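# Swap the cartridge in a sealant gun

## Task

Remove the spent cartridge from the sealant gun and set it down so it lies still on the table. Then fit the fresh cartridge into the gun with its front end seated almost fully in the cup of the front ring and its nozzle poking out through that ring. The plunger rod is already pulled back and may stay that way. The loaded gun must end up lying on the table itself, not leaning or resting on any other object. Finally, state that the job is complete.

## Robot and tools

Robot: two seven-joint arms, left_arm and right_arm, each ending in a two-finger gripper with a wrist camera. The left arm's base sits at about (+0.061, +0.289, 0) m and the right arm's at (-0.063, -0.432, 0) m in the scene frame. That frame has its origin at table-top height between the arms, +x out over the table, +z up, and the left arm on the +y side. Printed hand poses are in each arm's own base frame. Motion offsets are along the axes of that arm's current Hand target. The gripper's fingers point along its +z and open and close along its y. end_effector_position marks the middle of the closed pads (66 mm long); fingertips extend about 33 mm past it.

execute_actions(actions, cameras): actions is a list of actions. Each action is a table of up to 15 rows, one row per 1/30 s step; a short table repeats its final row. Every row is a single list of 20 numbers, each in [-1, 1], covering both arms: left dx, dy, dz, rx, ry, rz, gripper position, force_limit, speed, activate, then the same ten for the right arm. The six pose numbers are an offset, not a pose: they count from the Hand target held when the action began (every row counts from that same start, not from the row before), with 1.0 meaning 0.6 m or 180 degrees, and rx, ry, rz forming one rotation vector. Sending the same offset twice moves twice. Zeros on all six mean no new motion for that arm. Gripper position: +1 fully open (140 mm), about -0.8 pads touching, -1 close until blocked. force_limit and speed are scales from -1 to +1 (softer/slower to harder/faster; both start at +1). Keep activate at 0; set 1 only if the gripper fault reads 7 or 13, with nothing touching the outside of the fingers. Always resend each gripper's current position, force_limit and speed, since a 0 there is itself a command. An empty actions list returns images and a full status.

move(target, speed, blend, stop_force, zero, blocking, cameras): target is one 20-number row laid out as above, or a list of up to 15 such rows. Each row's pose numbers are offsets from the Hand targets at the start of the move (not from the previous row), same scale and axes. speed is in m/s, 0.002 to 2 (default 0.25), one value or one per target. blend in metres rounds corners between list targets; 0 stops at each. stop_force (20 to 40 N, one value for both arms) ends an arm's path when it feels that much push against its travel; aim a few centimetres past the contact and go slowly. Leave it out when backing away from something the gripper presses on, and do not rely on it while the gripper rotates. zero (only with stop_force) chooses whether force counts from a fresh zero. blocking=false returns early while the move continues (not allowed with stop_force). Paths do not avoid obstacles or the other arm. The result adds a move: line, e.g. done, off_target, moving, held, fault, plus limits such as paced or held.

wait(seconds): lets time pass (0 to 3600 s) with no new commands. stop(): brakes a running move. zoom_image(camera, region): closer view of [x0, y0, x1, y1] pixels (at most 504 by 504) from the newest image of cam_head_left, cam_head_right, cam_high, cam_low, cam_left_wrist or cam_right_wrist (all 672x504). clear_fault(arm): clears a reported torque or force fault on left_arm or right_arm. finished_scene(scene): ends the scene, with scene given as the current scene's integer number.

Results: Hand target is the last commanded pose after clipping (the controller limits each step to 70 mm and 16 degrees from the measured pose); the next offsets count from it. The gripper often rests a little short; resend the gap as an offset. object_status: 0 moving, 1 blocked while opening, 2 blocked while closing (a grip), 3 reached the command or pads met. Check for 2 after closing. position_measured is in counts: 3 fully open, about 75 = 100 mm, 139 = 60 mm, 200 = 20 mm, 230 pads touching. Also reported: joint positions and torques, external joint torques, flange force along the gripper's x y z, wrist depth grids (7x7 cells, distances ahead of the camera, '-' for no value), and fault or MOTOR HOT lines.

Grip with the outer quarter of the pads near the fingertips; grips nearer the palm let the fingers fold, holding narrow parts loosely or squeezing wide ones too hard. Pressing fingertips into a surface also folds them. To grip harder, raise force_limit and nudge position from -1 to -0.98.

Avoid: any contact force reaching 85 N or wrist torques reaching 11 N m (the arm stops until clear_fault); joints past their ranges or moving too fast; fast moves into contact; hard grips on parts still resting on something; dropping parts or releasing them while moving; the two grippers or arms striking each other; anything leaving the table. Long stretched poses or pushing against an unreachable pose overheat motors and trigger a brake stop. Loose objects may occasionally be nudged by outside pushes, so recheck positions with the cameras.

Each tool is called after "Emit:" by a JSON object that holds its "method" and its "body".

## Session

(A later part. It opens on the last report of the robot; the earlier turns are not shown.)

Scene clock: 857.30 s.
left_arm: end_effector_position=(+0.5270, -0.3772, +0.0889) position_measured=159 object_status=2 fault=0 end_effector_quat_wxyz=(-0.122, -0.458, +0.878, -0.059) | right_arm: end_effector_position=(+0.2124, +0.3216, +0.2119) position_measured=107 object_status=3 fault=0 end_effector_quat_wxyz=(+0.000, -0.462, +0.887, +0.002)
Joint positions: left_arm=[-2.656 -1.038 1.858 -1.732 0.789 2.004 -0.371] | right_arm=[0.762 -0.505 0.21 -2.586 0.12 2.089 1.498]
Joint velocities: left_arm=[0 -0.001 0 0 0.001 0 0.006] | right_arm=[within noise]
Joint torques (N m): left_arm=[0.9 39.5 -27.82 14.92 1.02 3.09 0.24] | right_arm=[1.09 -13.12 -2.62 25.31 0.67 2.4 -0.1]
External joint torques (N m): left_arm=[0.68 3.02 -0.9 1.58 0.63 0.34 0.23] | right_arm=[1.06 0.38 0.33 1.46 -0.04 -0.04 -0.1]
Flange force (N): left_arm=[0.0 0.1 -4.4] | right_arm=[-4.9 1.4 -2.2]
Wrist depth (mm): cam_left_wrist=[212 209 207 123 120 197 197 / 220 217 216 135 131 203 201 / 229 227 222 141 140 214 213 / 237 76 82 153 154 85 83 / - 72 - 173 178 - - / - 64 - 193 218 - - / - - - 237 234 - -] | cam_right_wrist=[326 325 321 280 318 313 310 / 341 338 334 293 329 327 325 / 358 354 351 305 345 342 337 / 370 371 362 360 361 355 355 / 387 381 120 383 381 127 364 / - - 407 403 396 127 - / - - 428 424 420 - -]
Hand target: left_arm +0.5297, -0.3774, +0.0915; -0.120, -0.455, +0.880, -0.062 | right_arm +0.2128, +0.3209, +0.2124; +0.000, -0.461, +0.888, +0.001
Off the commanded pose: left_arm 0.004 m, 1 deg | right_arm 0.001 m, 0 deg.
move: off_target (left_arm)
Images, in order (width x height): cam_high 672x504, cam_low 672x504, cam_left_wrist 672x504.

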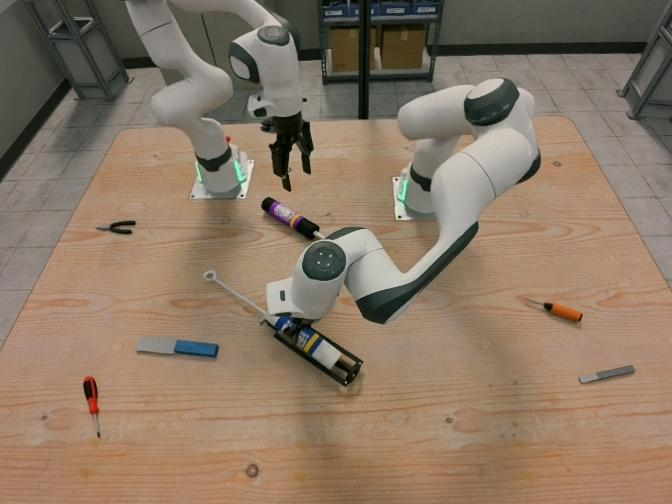

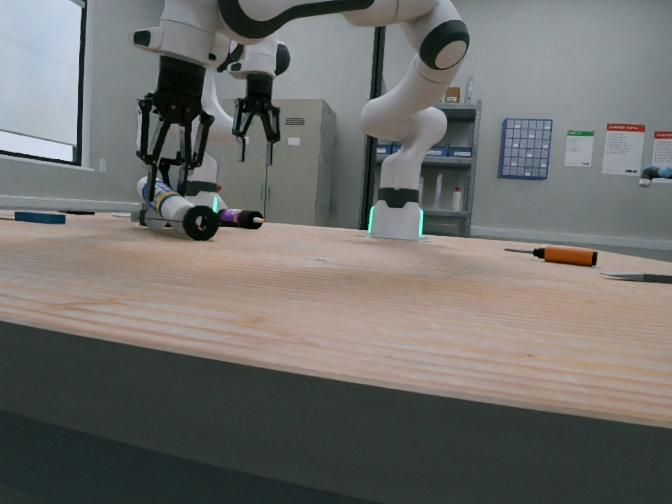

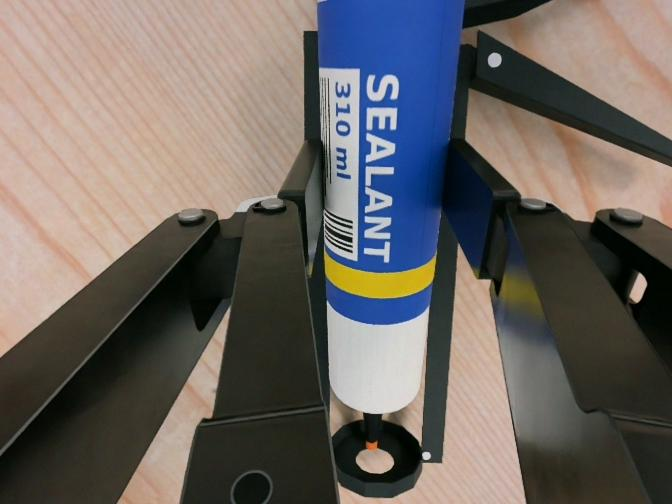

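Emit:
{"method": "move", "body": {"target": [0.0237,0.0025,-0.0107,0,0,0,-1,0,-1,0, 0,0,0,0,0,0,0.175,-0.3,-0.7,0], "speed": 0.06, "cameras": ["cam_low","cam_left_wrist"]}}

Emit:
{"method": "zoom_image", "body": {"camera": "cam_left_wrist", "region": [290, 330, 450, 470]}}

Emit:
{"method": "zoom_image", "body": {"camera": "cam_low", "region": [130, 160, 250, 250]}}

Scene clock: 885.30 s.
left_arm: end_effector_position=(+0.5213, -0.3845, +0.0981) position_measured=159 object_status=2 fault=0 end_effector_quat_wxyz=(-0.120, -0.453, +0.881, -0.060) | right_arm: end_effector_position=(+0.2124, +0.3216, +0.2119) position_measured=107 object_status=3 fault=0 end_effector_quat_wxyz=(+0.000, -0.462, +0.887, +0.002)
Joint positions: left_arm=[-2.66 -1.027 1.842 -1.738 0.786 1.998 -0.377] | right_arm=[0.762 -0.505 0.21 -2.586 0.12 2.089 1.498]
Joint velocities: left_arm=[0.001 -0.001 0.002 -0.001 -0.001 -0.001 -0.007] | right_arm=[within noise]
Joint torques (N m): left_arm=[0.15 40.15 -28.16 14.14 -0.4 3.12 -0.16] | right_arm=[1.08 -13.05 -2.63 25.33 0.67 2.41 -0.13]
External joint torques (N m): left_arm=[-0.13 4.19 -1.36 0.64 -0.79 0.38 -0.17] | right_arm=[1.02 0.39 0.29 1.43 -0.05 -0.04 -0.13]
Flange force (N): left_arm=[2.8 3.9 -6.1] | right_arm=[-4.8 1.3 -2.2]
Wrist depth (mm): cam_left_wrist=[220 219 216 123 121 205 204 / 230 228 224 135 131 188 211 / 240 236 232 141 140 222 220 / 248 76 82 153 154 84 82 / - 72 - 173 212 - - / - 64 - 194 222 - - / - - - 245 233 - -] | cam_right_wrist=[326 323 323 313 317 315 311 / 341 336 336 293 330 326 323 / 355 353 350 305 346 342 337 / 374 372 364 355 359 355 355 / 391 383 120 381 379 127 366 / - - 405 401 398 397 - / - - 429 423 420 - -]
Hand target: left_arm +0.5216, -0.3863, +0.1014; -0.120, -0.455, +0.880, -0.062 | right_arm +0.2128, +0.3209, +0.2124; +0.000, -0.461, +0.888, +0.001
Off the commanded pose: left_arm 0.004 m, 0 deg | right_arm 0.001 m, 0 deg.
move: off_target (left_arm)

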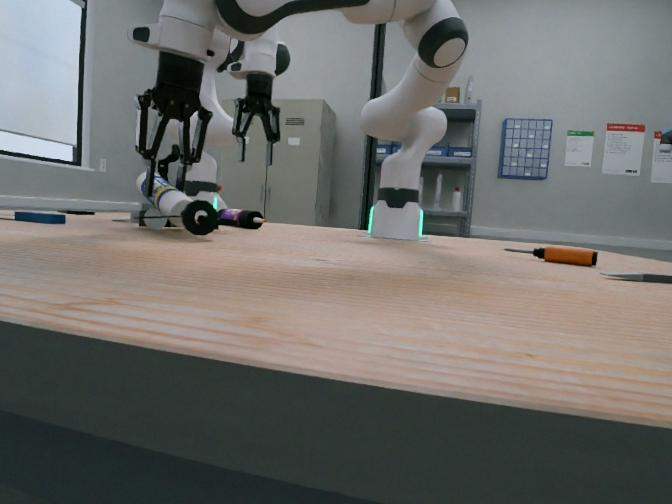

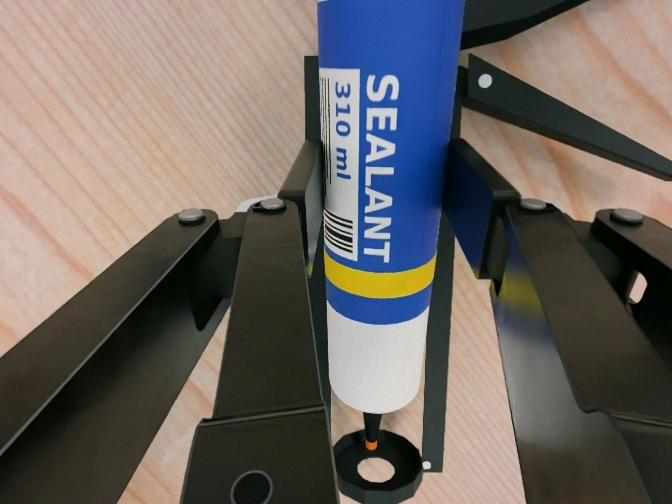

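Scaled by 3.150.

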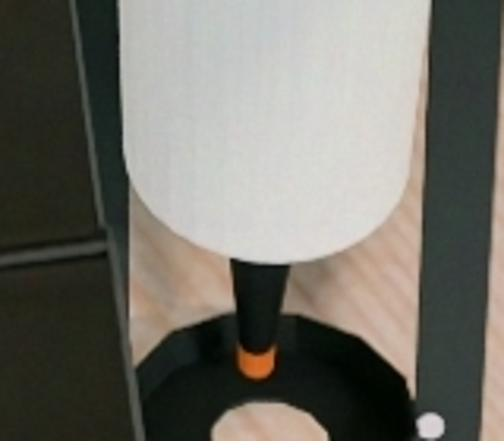

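Scaled by 4.200.

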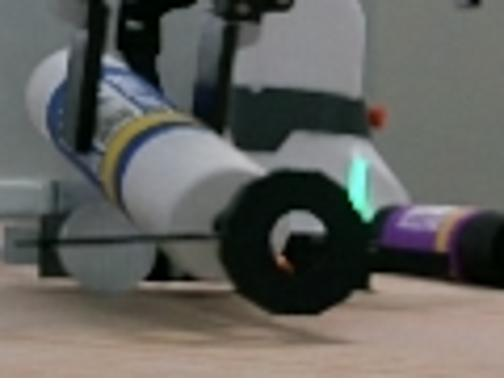

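Emit:
{"method": "move", "body": {"target": [[0.0031,0.002,-0.0112,0,0,0,-1,0,-1,0, 0,0,0,0,0,0,0.175,-0.3,-0.7,0],[-0.037,0.002,-0.0225,0,0,0,-1,0,-1,0, 0,0,0,0,0,0,0.175,-0.3,-0.7,0]], "speed": 0.06, "blend": [0.002,0], "cameras": ["cam_low","cam_left_wrist","cam_high"]}}

Emit:
{"method": "zoom_image", "body": {"camera": "cam_left_wrist", "region": [290, 330, 450, 470]}}

Emit:
{"method": "zoom_image", "body": {"camera": "cam_low", "region": [130, 160, 250, 250]}}

Emit:
{"method": "zoom_image", "body": {"camera": "cam_high", "region": [270, 300, 380, 400]}}

Scene clock: 905.03 s.
left_arm: end_effector_position=(+0.5339, -0.3634, +0.1055) position_measured=159 object_status=2 fault=0 end_effector_quat_wxyz=(-0.121, -0.458, +0.878, -0.059) | right_arm: end_effector_position=(+0.2124, +0.3216, +0.2119) position_measured=107 object_status=3 fault=0 end_effector_quat_wxyz=(+0.000, -0.462, +0.887, +0.002)
Joint positions: left_arm=[-2.621 -1.027 1.827 -1.726 0.78 1.968 -0.353] | right_arm=[0.762 -0.505 0.21 -2.586 0.12 2.089 1.498]
Joint velocities: left_arm=[0.002 0.001 0 0.001 0.001 -0.001 0.005] | right_arm=[within noise]
Joint torques (N m): left_arm=[0.12 38.79 -28.67 14.68 0.48 3.1 0.28] | right_arm=[1.1 -13.04 -2.67 25.28 0.66 2.4 -0.14]
External joint torques (N m): left_arm=[-0.05 2.88 -1.8 1.25 0.12 0.38 0.27] | right_arm=[1.09 0.37 0.29 1.45 -0.05 -0.04 -0.14]
Flange force (N): left_arm=[1.2 0.1 -5.2] | right_arm=[-4.8 1.3 -2.2]
Wrist depth (mm): cam_left_wrist=[227 225 222 123 121 210 211 / 237 233 230 135 131 223 215 / 247 244 238 141 140 229 229 / 256 76 82 154 153 85 83 / - 72 - 173 176 - - / - 64 - 194 228 - - / - - - 283 279 - -] | cam_right_wrist=[326 322 319 319 315 312 309 / 341 339 336 292 330 326 324 / 358 353 351 305 344 342 343 / 372 371 364 317 359 355 354 / 387 382 120 383 377 127 363 / - - 405 403 398 127 - / - - 428 427 417 - -]
Hand target: left_arm +0.5351, -0.3652, +0.1085; -0.120, -0.455, +0.880, -0.062 | right_arm +0.2128, +0.3209, +0.2124; +0.000, -0.461, +0.888, +0.001
Off the commanded pose: left_arm 0.004 m, 1 deg | right_arm 0.001 m, 0 deg.
move: off_target (left_arm)
Images, in order (width x height): cam_high 672x504, cam_low 672x504, cam_left_wrist 672x504.

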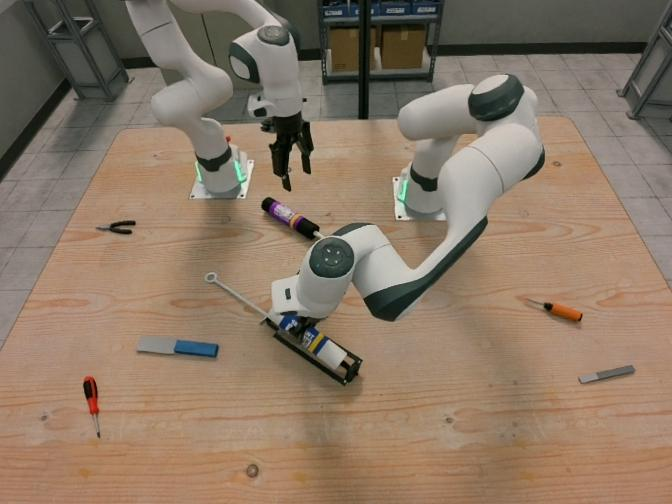

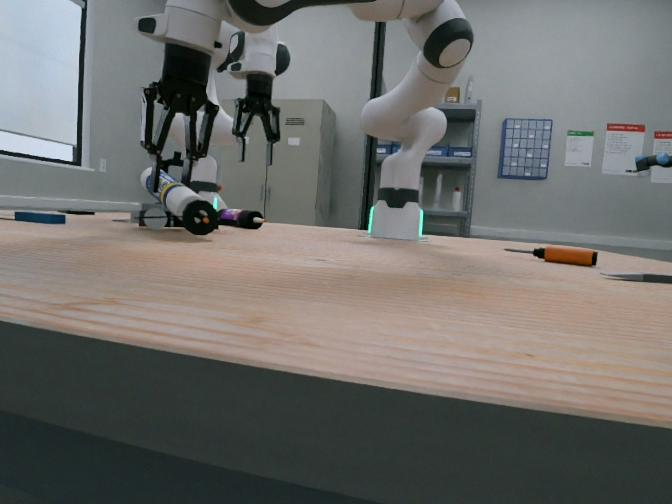

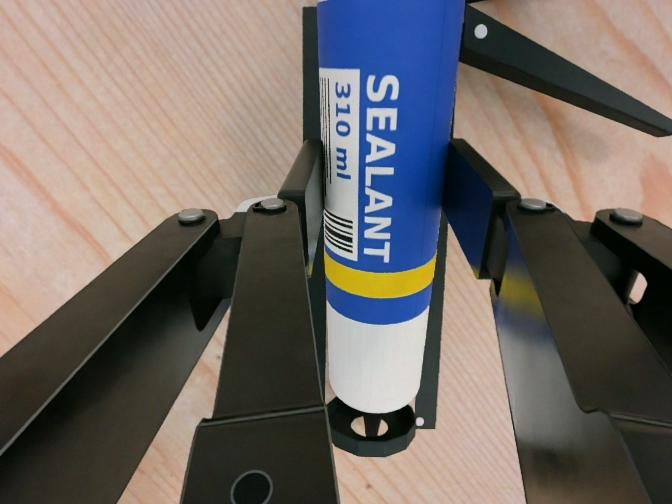

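Scaled by 3.150.

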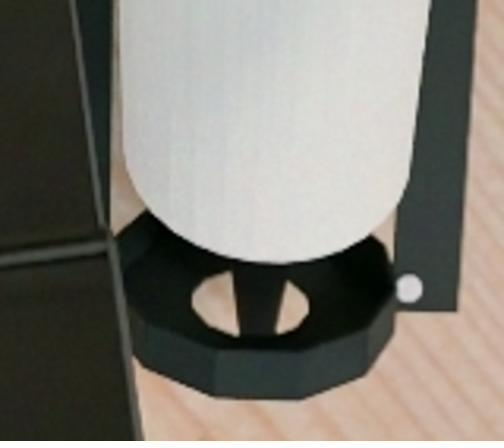

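Scaled by 4.200.

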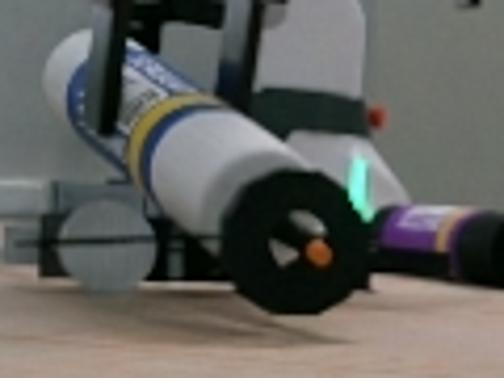

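Scaled by 4.582.

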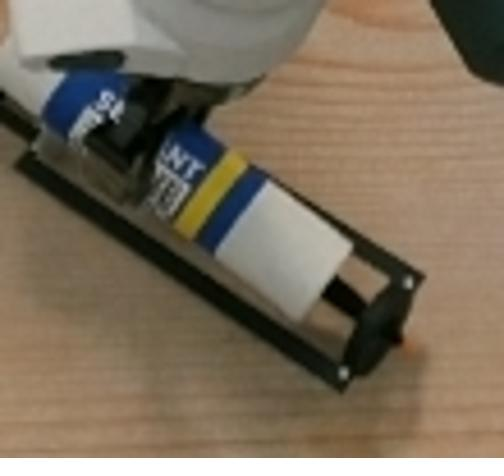

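Emit:
{"method": "move", "body": {"target": [-0.0467,-0.0017,-0.0013,0,0,0,-1,0,-1,0, 0,0,0,0,0,0,0.175,-0.3,-0.7,0], "speed": 0.05, "cameras": ["cam_low","cam_left_wrist","cam_high"]}}

Emit:
{"method": "zoom_image", "body": {"camera": "cam_left_wrist", "region": [290, 330, 450, 470]}}

Emit:
{"method": "zoom_image", "body": {"camera": "cam_low", "region": [130, 160, 250, 250]}}

Emit:
{"method": "zoom_image", "body": {"camera": "cam_high", "region": [270, 300, 380, 400]}}

Scene clock: 924.20 s.
left_arm: end_effector_position=(+0.5489, -0.3434, +0.0991) position_measured=159 object_status=2 fault=0 end_effector_quat_wxyz=(-0.122, -0.458, +0.879, -0.059) | right_arm: end_effector_position=(+0.2124, +0.3216, +0.2119) position_measured=107 object_status=3 fault=0 end_effector_quat_wxyz=(+0.000, -0.462, +0.887, +0.002)
Joint positions: left_arm=[-2.599 -1.047 1.835 -1.704 0.789 1.954 -0.312] | right_arm=[0.762 -0.505 0.21 -2.586 0.12 2.089 1.498]
Joint velocities: left_arm=[0.001 0.002 0 0 -0.001 -0.001 0.006] | right_arm=[within noise]
Joint torques (N m): left_arm=[0.8 39.87 -28.09 14.88 0.9 3.01 0.3] | right_arm=[1.08 -13.08 -2.66 25.32 0.67 2.4 -0.1]
External joint torques (N m): left_arm=[0.62 3.15 -1.03 1.79 0.56 0.33 0.29] | right_arm=[1.04 0.41 0.3 1.38 -0.04 -0.06 -0.1]
Flange force (N): left_arm=[-0.1 -1.0 -4.9] | right_arm=[-4.7 1.4 -2.1]
Wrist depth (mm): cam_left_wrist=[221 220 216 123 121 209 191 / 230 229 226 135 131 216 214 / 239 237 232 140 140 223 222 / 249 76 82 153 152 85 83 / - 72 - 175 180 - - / - 64 - 195 200 - - / - - - 276 272 - -] | cam_right_wrist=[324 323 321 316 317 315 310 / 340 338 335 292 329 326 322 / 357 353 348 303 345 342 338 / 374 372 362 357 359 354 355 / 390 382 120 382 381 127 362 / - - 404 400 396 127 - / - - 428 424 422 - -]
Hand target: left_arm +0.5516, -0.3435, +0.1018; -0.120, -0.455, +0.880, -0.062 | right_arm +0.2128, +0.3209, +0.2124; +0.000, -0.461, +0.888, +0.001
Off the commanded pose: left_arm 0.004 m, 1 deg | right_arm 0.001 m, 0 deg.
move: off_target (left_arm)
Images, in order (width x height): cam_high 672x504, cam_low 672x504, cam_left_wrist 672x504.

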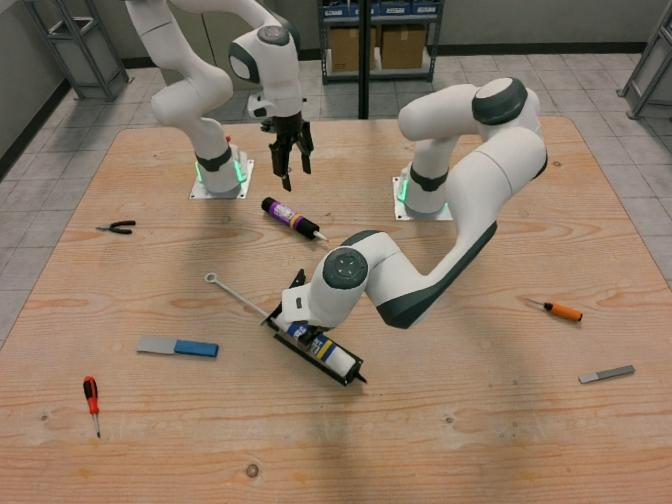

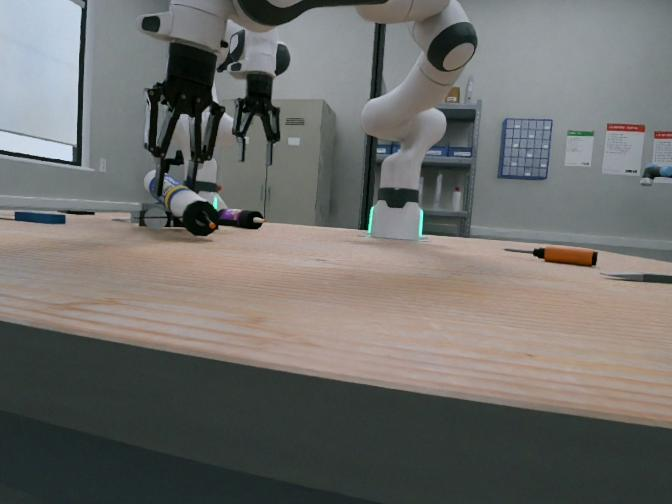

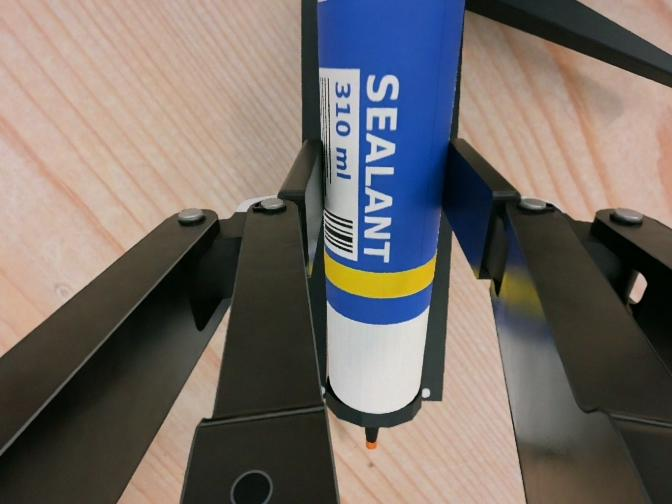

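Scaled by 3.150.

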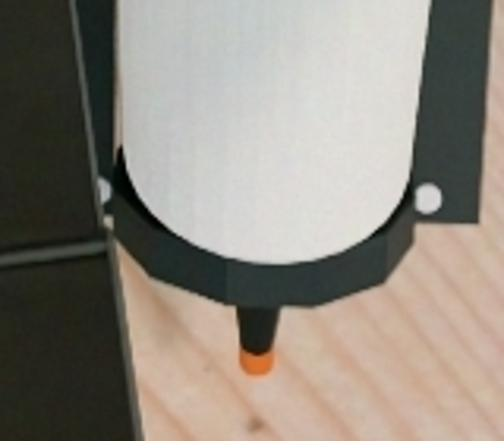

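Scaled by 4.200.

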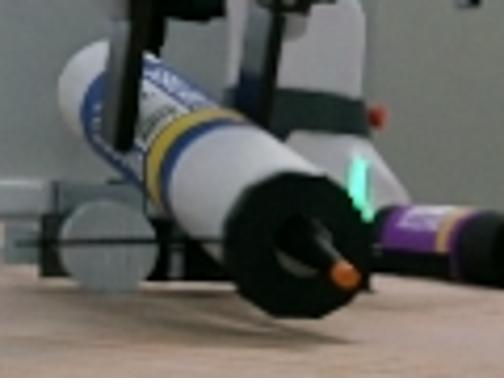

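Scaled by 4.582.

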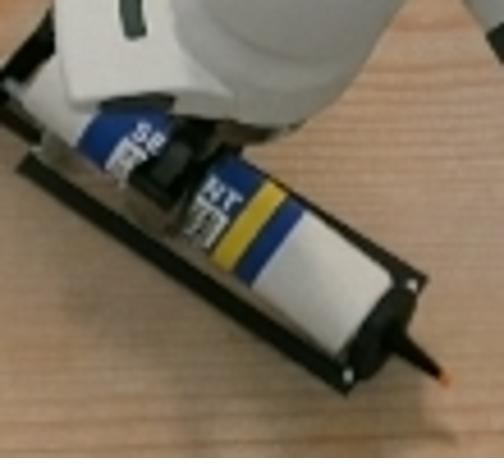

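Emit:
{"method": "move", "body": {"target": [[-0.0047,0,0.0048,0,-0.0111,0,-1,0,-1,0, 0,0,0,0,0,0,0.175,-0.3,-0.7,0],[-0.0045,0,0.0112,0,-0.0222,0,-1,0,-1,0, 0,0,0,0,0,0,0.175,-0.3,-0.7,0]], "speed": 0.03, "blend": [0.001,0], "cameras": ["cam_low","cam_left_wrist","cam_high"]}}

Emit:
{"method": "zoom_image", "body": {"camera": "cam_left_wrist", "region": [290, 330, 450, 470]}}

Emit:
{"method": "zoom_image", "body": {"camera": "cam_low", "region": [130, 160, 250, 250]}}

Emit:
{"method": "zoom_image", "body": {"camera": "cam_high", "region": [250, 290, 380, 400]}}

Scene clock: 977.37 s.
left_arm: end_effector_position=(+0.5490, -0.3425, +0.0919) position_measured=159 object_status=2 fault=0 end_effector_quat_wxyz=(-0.093, -0.454, +0.885, -0.044) | right_arm: end_effector_position=(+0.2124, +0.3216, +0.2119) position_measured=107 object_status=3 fault=0 end_effector_quat_wxyz=(+0.000, -0.462, +0.887, +0.002)
Joint positions: left_arm=[-2.63 -1.015 1.86 -1.717 0.824 1.962 -0.338] | right_arm=[0.762 -0.505 0.21 -2.586 0.12 2.089 1.498]
Joint velocities: left_arm=[-0.001 0.002 -0.001 0 0 0.001 -0.005] | right_arm=[within noise]
Joint torques (N m): left_arm=[0.33 41.55 -26.67 14.97 1.06 3.27 -0.15] | right_arm=[1.05 -13.08 -2.63 25.3 0.66 2.4 -0.16]
External joint torques (N m): left_arm=[0.27 4.89 -0.23 1.2 0.62 0.59 -0.16] | right_arm=[1.02 0.45 0.33 1.36 -0.05 -0.06 -0.16]
Flange force (N): left_arm=[1.5 2.6 -4.2] | right_arm=[-4.8 1.3 -2.0]
Wrist depth (mm): cam_left_wrist=[210 209 206 123 121 198 179 / 222 219 216 133 131 208 204 / 232 230 225 141 140 216 216 / 244 76 82 156 154 85 82 / - 72 - 175 178 - - / - 64 - 194 201 - - / - - - 283 282 - -] | cam_right_wrist=[324 324 321 318 317 315 311 / 340 340 335 293 330 327 325 / 358 353 350 304 345 342 337 / 373 372 365 360 361 353 356 / 387 381 120 384 380 127 365 / - - 406 403 398 127 - / - - 429 423 418 - -]
Hand target: left_arm +0.5521, -0.3429, +0.0946; -0.089, -0.457, +0.884, -0.046 | right_arm +0.2128, +0.3209, +0.2124; +0.000, -0.461, +0.888, +0.001
Off the commanded pose: left_arm 0.004 m, 1 deg | right_arm 0.001 m, 0 deg.
move: off_target (left_arm)
Images, in order (width x height): cam_high 672x504, cam_low 672x504, cam_left_wrist 672x504.

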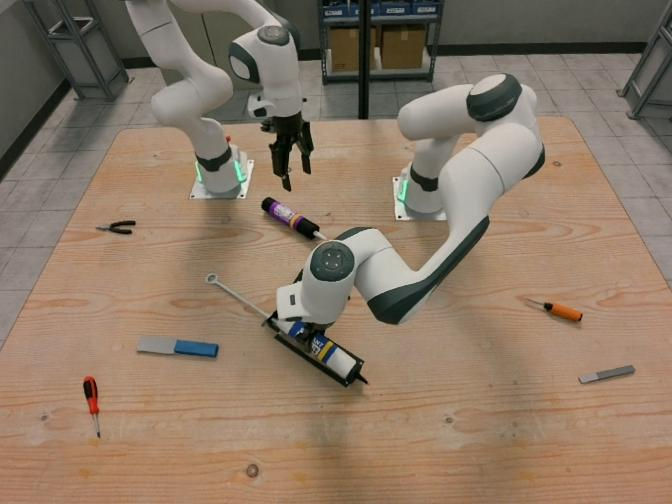

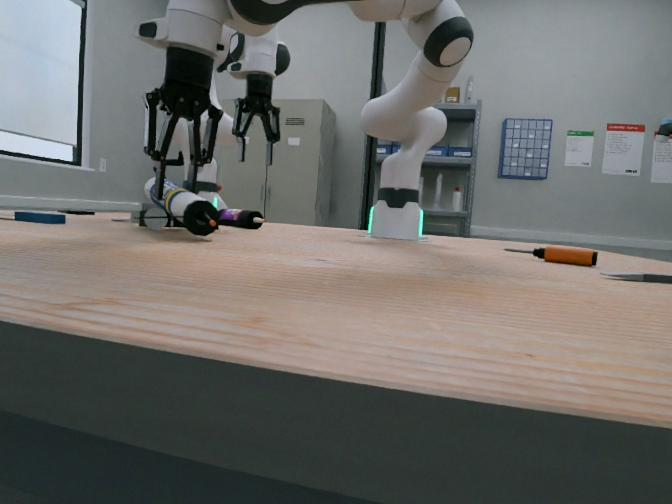

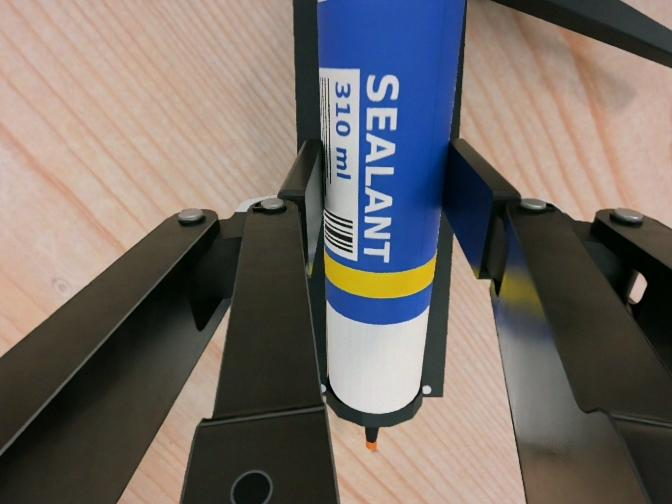

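Scaled by 3.150.

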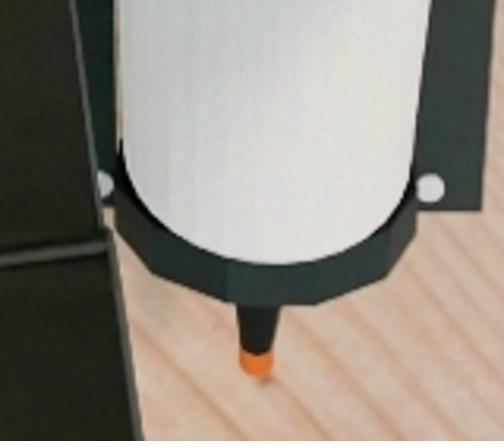

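Scaled by 4.200.

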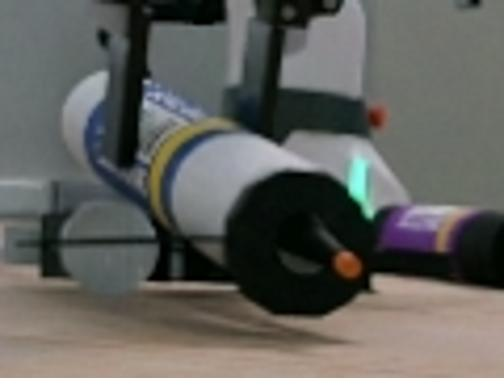

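Scaled by 3.877.

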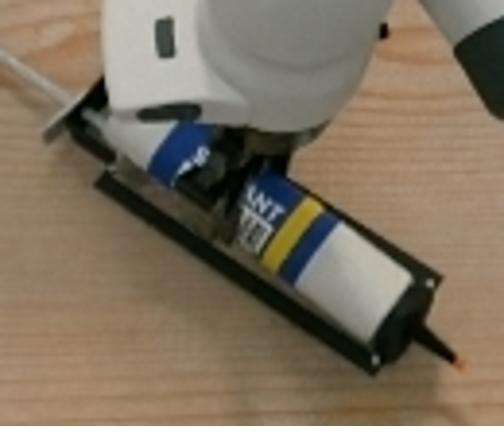

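Emit:
{"method": "move", "body": {"target": [-0.0102,0,0,0,0,0,-1,0,-1,0, 0,0,0,0,0,0,0.175,-0.3,-0.7,0], "speed": 0.03, "cameras": ["cam_low","cam_left_wrist","cam_high"]}}

Emit:
{"method": "zoom_image", "body": {"camera": "cam_left_wrist", "region": [290, 330, 450, 470]}}

Emit:
{"method": "zoom_image", "body": {"camera": "cam_high", "region": [250, 290, 380, 400]}}

Emit:
{"method": "zoom_image", "body": {"camera": "cam_head_right", "region": [300, 160, 460, 300]}}

Scene clock: 1015.70 s.
left_arm: end_effector_position=(+0.5521, -0.3387, +0.0912) position_measured=159 object_status=2 fault=0 end_effector_quat_wxyz=(-0.092, -0.458, +0.883, -0.044) | right_arm: end_effector_position=(+0.2124, +0.3216, +0.2119) position_measured=107 object_status=3 fault=0 end_effector_quat_wxyz=(+0.000, -0.462, +0.887, +0.002)
Joint positions: left_arm=[-2.625 -1.014 1.863 -1.715 0.825 1.962 -0.339] | right_arm=[0.762 -0.505 0.21 -2.586 0.12 2.089 1.498]
Joint torques (N m): left_arm=[0.97 40.1 -26.91 15.61 1.09 3.21 0.25] | right_arm=[1.04 -13.1 -2.63 25.31 0.66 2.39 -0.08]
External joint torques (N m): left_arm=[0.97 3.4 -0.47 1.83 0.65 0.52 0.24] | right_arm=[1 0.34 0.3 1.5 -0.05 -0.05 -0.09]
Flange force (N): left_arm=[-0.7 0.3 -4.3] | right_arm=[-4.9 1.4 -2.4]
Wrist depth (mm): cam_left_wrist=[209 208 204 123 121 198 179 / 220 218 216 133 131 208 205 / 233 230 224 141 140 215 214 / 244 76 82 153 154 85 82 / - 72 - 174 178 - - / - 64 - 194 201 - - / - - - 283 281 - -] | cam_right_wrist=[326 323 321 312 317 313 310 / 339 337 335 292 329 326 326 / 357 355 351 305 344 342 338 / 372 371 363 356 362 354 355 / 389 382 120 382 379 127 365 / - - 404 403 401 397 - / - - 425 427 420 - -]
Hand target: left_arm +0.5555, -0.3380, +0.0933; -0.089, -0.457, +0.884, -0.046 | right_arm +0.2128, +0.3209, +0.2124; +0.000, -0.461, +0.888, +0.001
Off the commanded pose: left_arm 0.004 m, 0 deg | right_arm 0.001 m, 0 deg.
move: off_target (left_arm)
Images, in order (width x height): cam_high 672x504, cam_low 672x504, cam_left_wrist 672x504.

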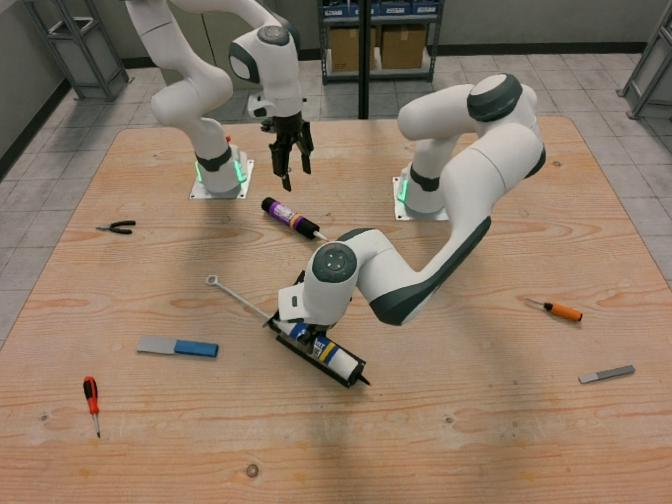

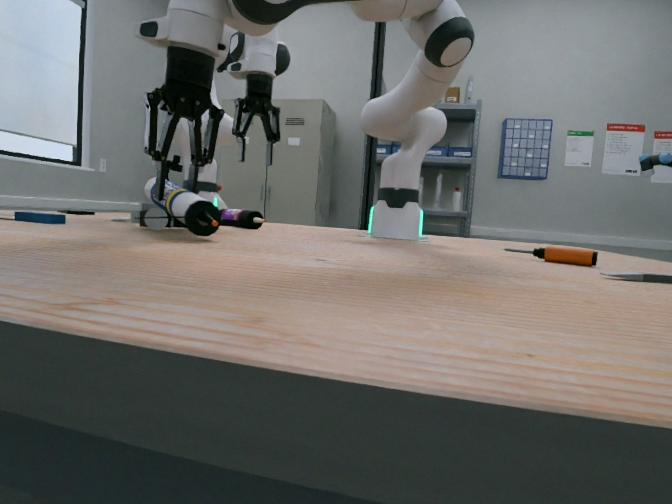

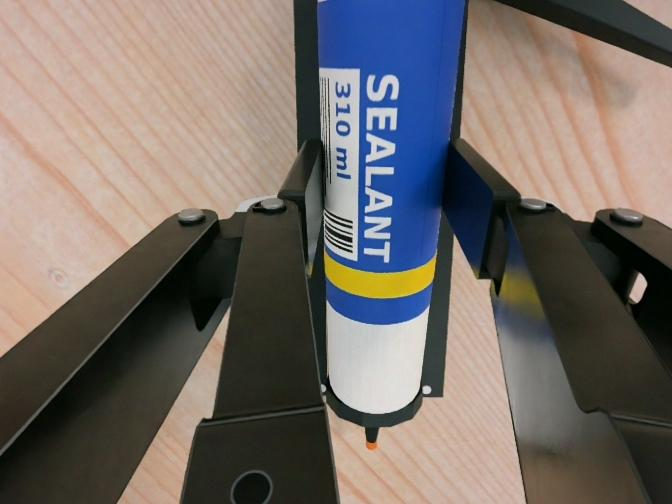

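Scaled by 3.150.

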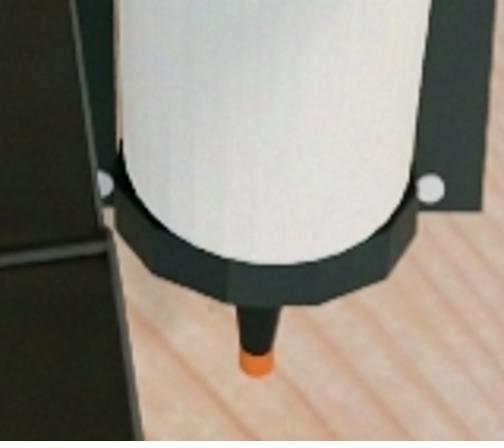

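Scaled by 3.877.

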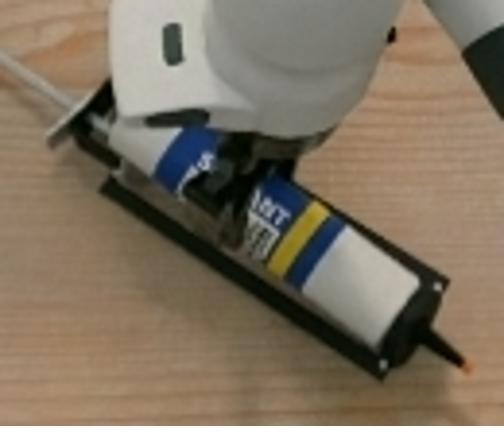

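This scene's latest camera images include none from cam_head_right. They are from: cam_high, cam_low, cam_left_wrist. cam_head_right's image comes with the result of a call that names it in "cameras".

Emit:
{"method": "execute_actions", "body": {"actions": [], "cameras": ["cam_high","cam_low","cam_left_wrist","cam_right_wrist"]}}

Emit:
{"method": "zoom_image", "body": {"camera": "cam_high", "region": [200, 220, 420, 400]}}

Emit:
{"method": "zoom_image", "body": {"camera": "cam_low", "region": [60, 110, 320, 300]}}

Scene clock: 1063.70 s.
left_arm: end_effector_position=(+0.5521, -0.3387, +0.0912) position_measured=159 object_status=2 fault=0 end_effector_quat_wxyz=(-0.092, -0.458, +0.883, -0.044) | right_arm: end_effector_position=(+0.2124, +0.3216, +0.2119) position_measured=107 object_status=3 fault=0 end_effector_quat_wxyz=(+0.000, -0.462, +0.887, +0.002)
Joint positions: left_arm=[-2.625 -1.014 1.863 -1.715 0.825 1.962 -0.339] | right_arm=[0.762 -0.505 0.21 -2.586 0.12 2.089 1.498]
Joint velocities: within noise
Joint torques (N m): left_arm=[0.95 40.06 -26.9 15.62 1.07 3.23 0.27] | right_arm=[1.09 -13.05 -2.65 25.35 0.66 2.4 -0.14]
External joint torques (N m): left_arm=[0.6 3.4 -0.66 1.7 0.63 0.54 0.26] | right_arm=[1.07 0.31 0.31 1.52 -0.04 -0.04 -0.14]
Flange force (N): left_arm=[-0.3 -0.1 -4.2] | right_arm=[-4.7 1.3 -2.4]
Wrist depth (mm): cam_left_wrist=[210 207 205 123 121 198 179 / 220 218 216 133 131 208 204 / 232 230 224 141 140 215 214 / 244 76 82 154 154 84 82 / - 72 - 175 178 - - / - 64 - 194 200 - - / - - - 283 280 - -] | cam_right_wrist=[325 322 322 323 315 313 311 / 341 338 334 292 332 327 325 / 357 353 351 310 343 341 339 / 374 370 362 322 361 355 356 / 392 382 120 387 379 127 365 / - - 406 400 398 127 - / - - 424 422 420 - -]
Hand target: left_arm +0.5555, -0.3380, +0.0933; -0.089, -0.457, +0.884, -0.046 | right_arm +0.2128, +0.3209, +0.2124; +0.000, -0.461, +0.888, +0.001
Tool commands: left_gripper/position=-1.0 left_gripper/force_limit=+0.0 left_gripper/speed=-1.0 left_gripper/activate=+0.0 right_gripper/position=+0.175 right_gripper/force_limit=-0.3 right_gripper/speed=-0.7 right_gripper/activate=+0.0
Off the commanded pose: left_arm 0.004 m, 0 deg | right_arm 0.001 m, 0 deg.
Images, in order (width x height): cam_high 672x504, cam_low 672x504, cam_left_wrist 672x504, cam_right_wrist 672x504.

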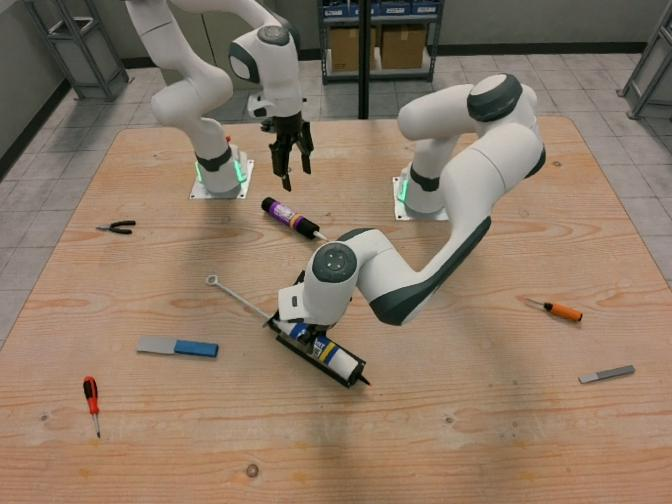

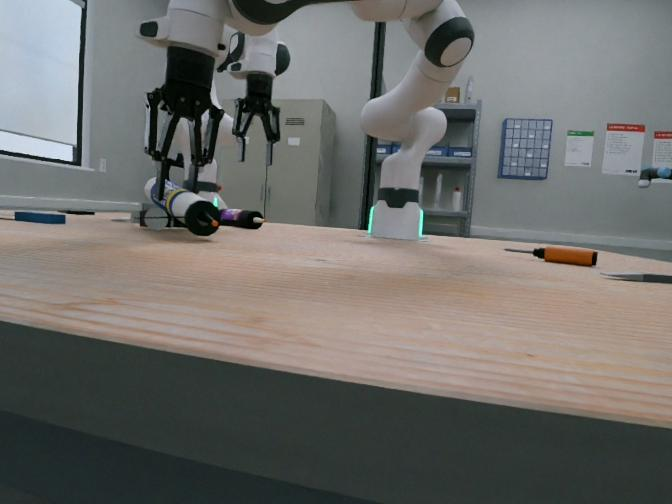

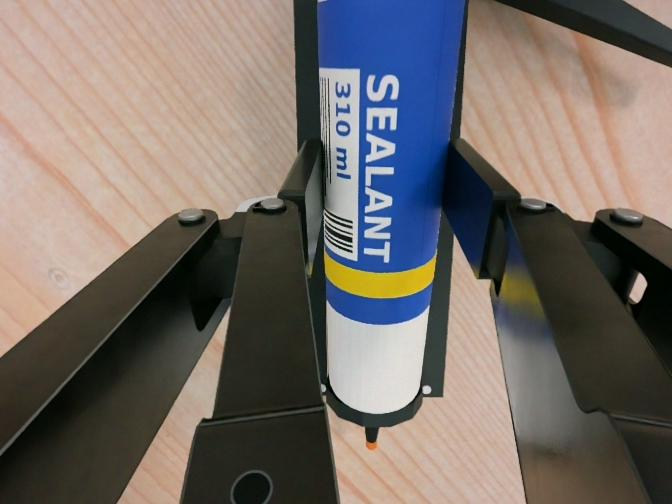

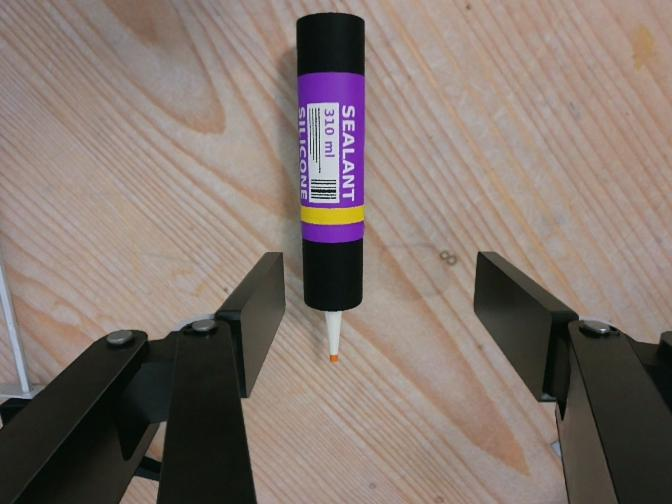

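Scaled by 2.291.

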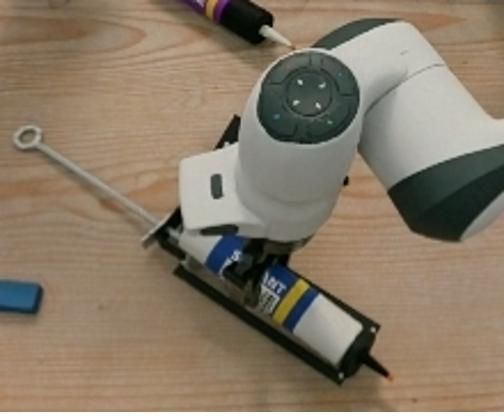

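Scaled by 1.938.

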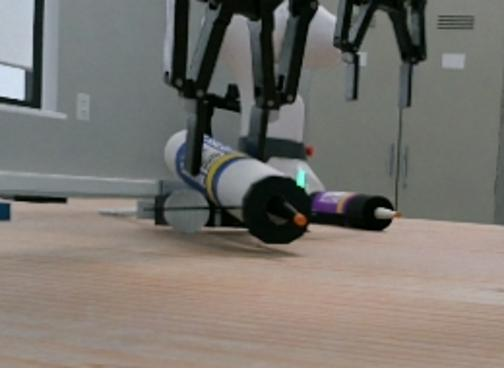

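Emit:
{"method": "zoom_image", "body": {"camera": "cam_low", "region": [130, 160, 250, 250]}}

Emit:
{"method": "zoom_image", "body": {"camera": "cam_left_wrist", "region": [290, 330, 450, 470]}}

Emit:
{"method": "zoom_image", "body": {"camera": "cam_high", "region": [260, 240, 390, 400]}}

Scaled by 4.200.

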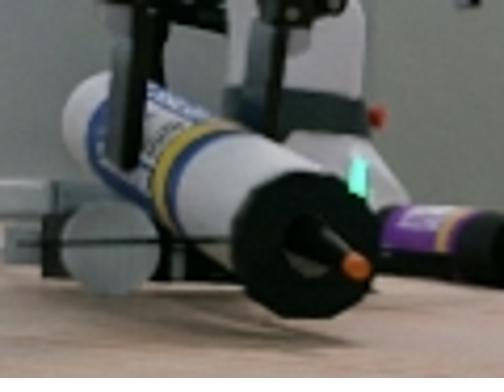

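Scaled by 3.150.

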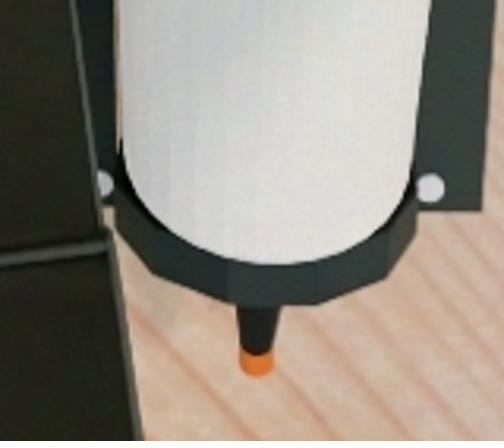

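Scaled by 3.150.

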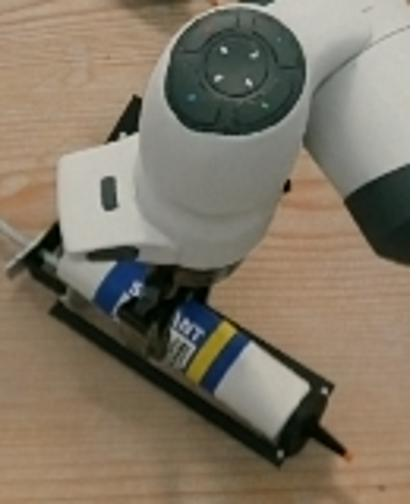

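Emit:
{"method": "zoom_image", "body": {"camera": "cam_high", "region": [250, 290, 320, 350]}}

Emit:
{"method": "zoom_image", "body": {"camera": "cam_left_wrist", "region": [250, 0, 550, 150]}}

Scaled by 7.200.

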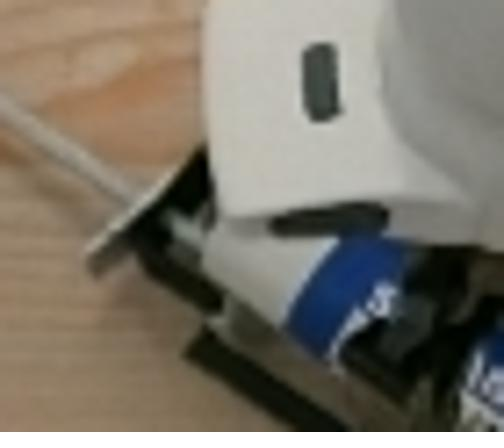

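Scaled by 1.680.

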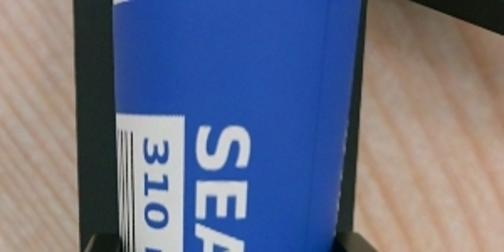

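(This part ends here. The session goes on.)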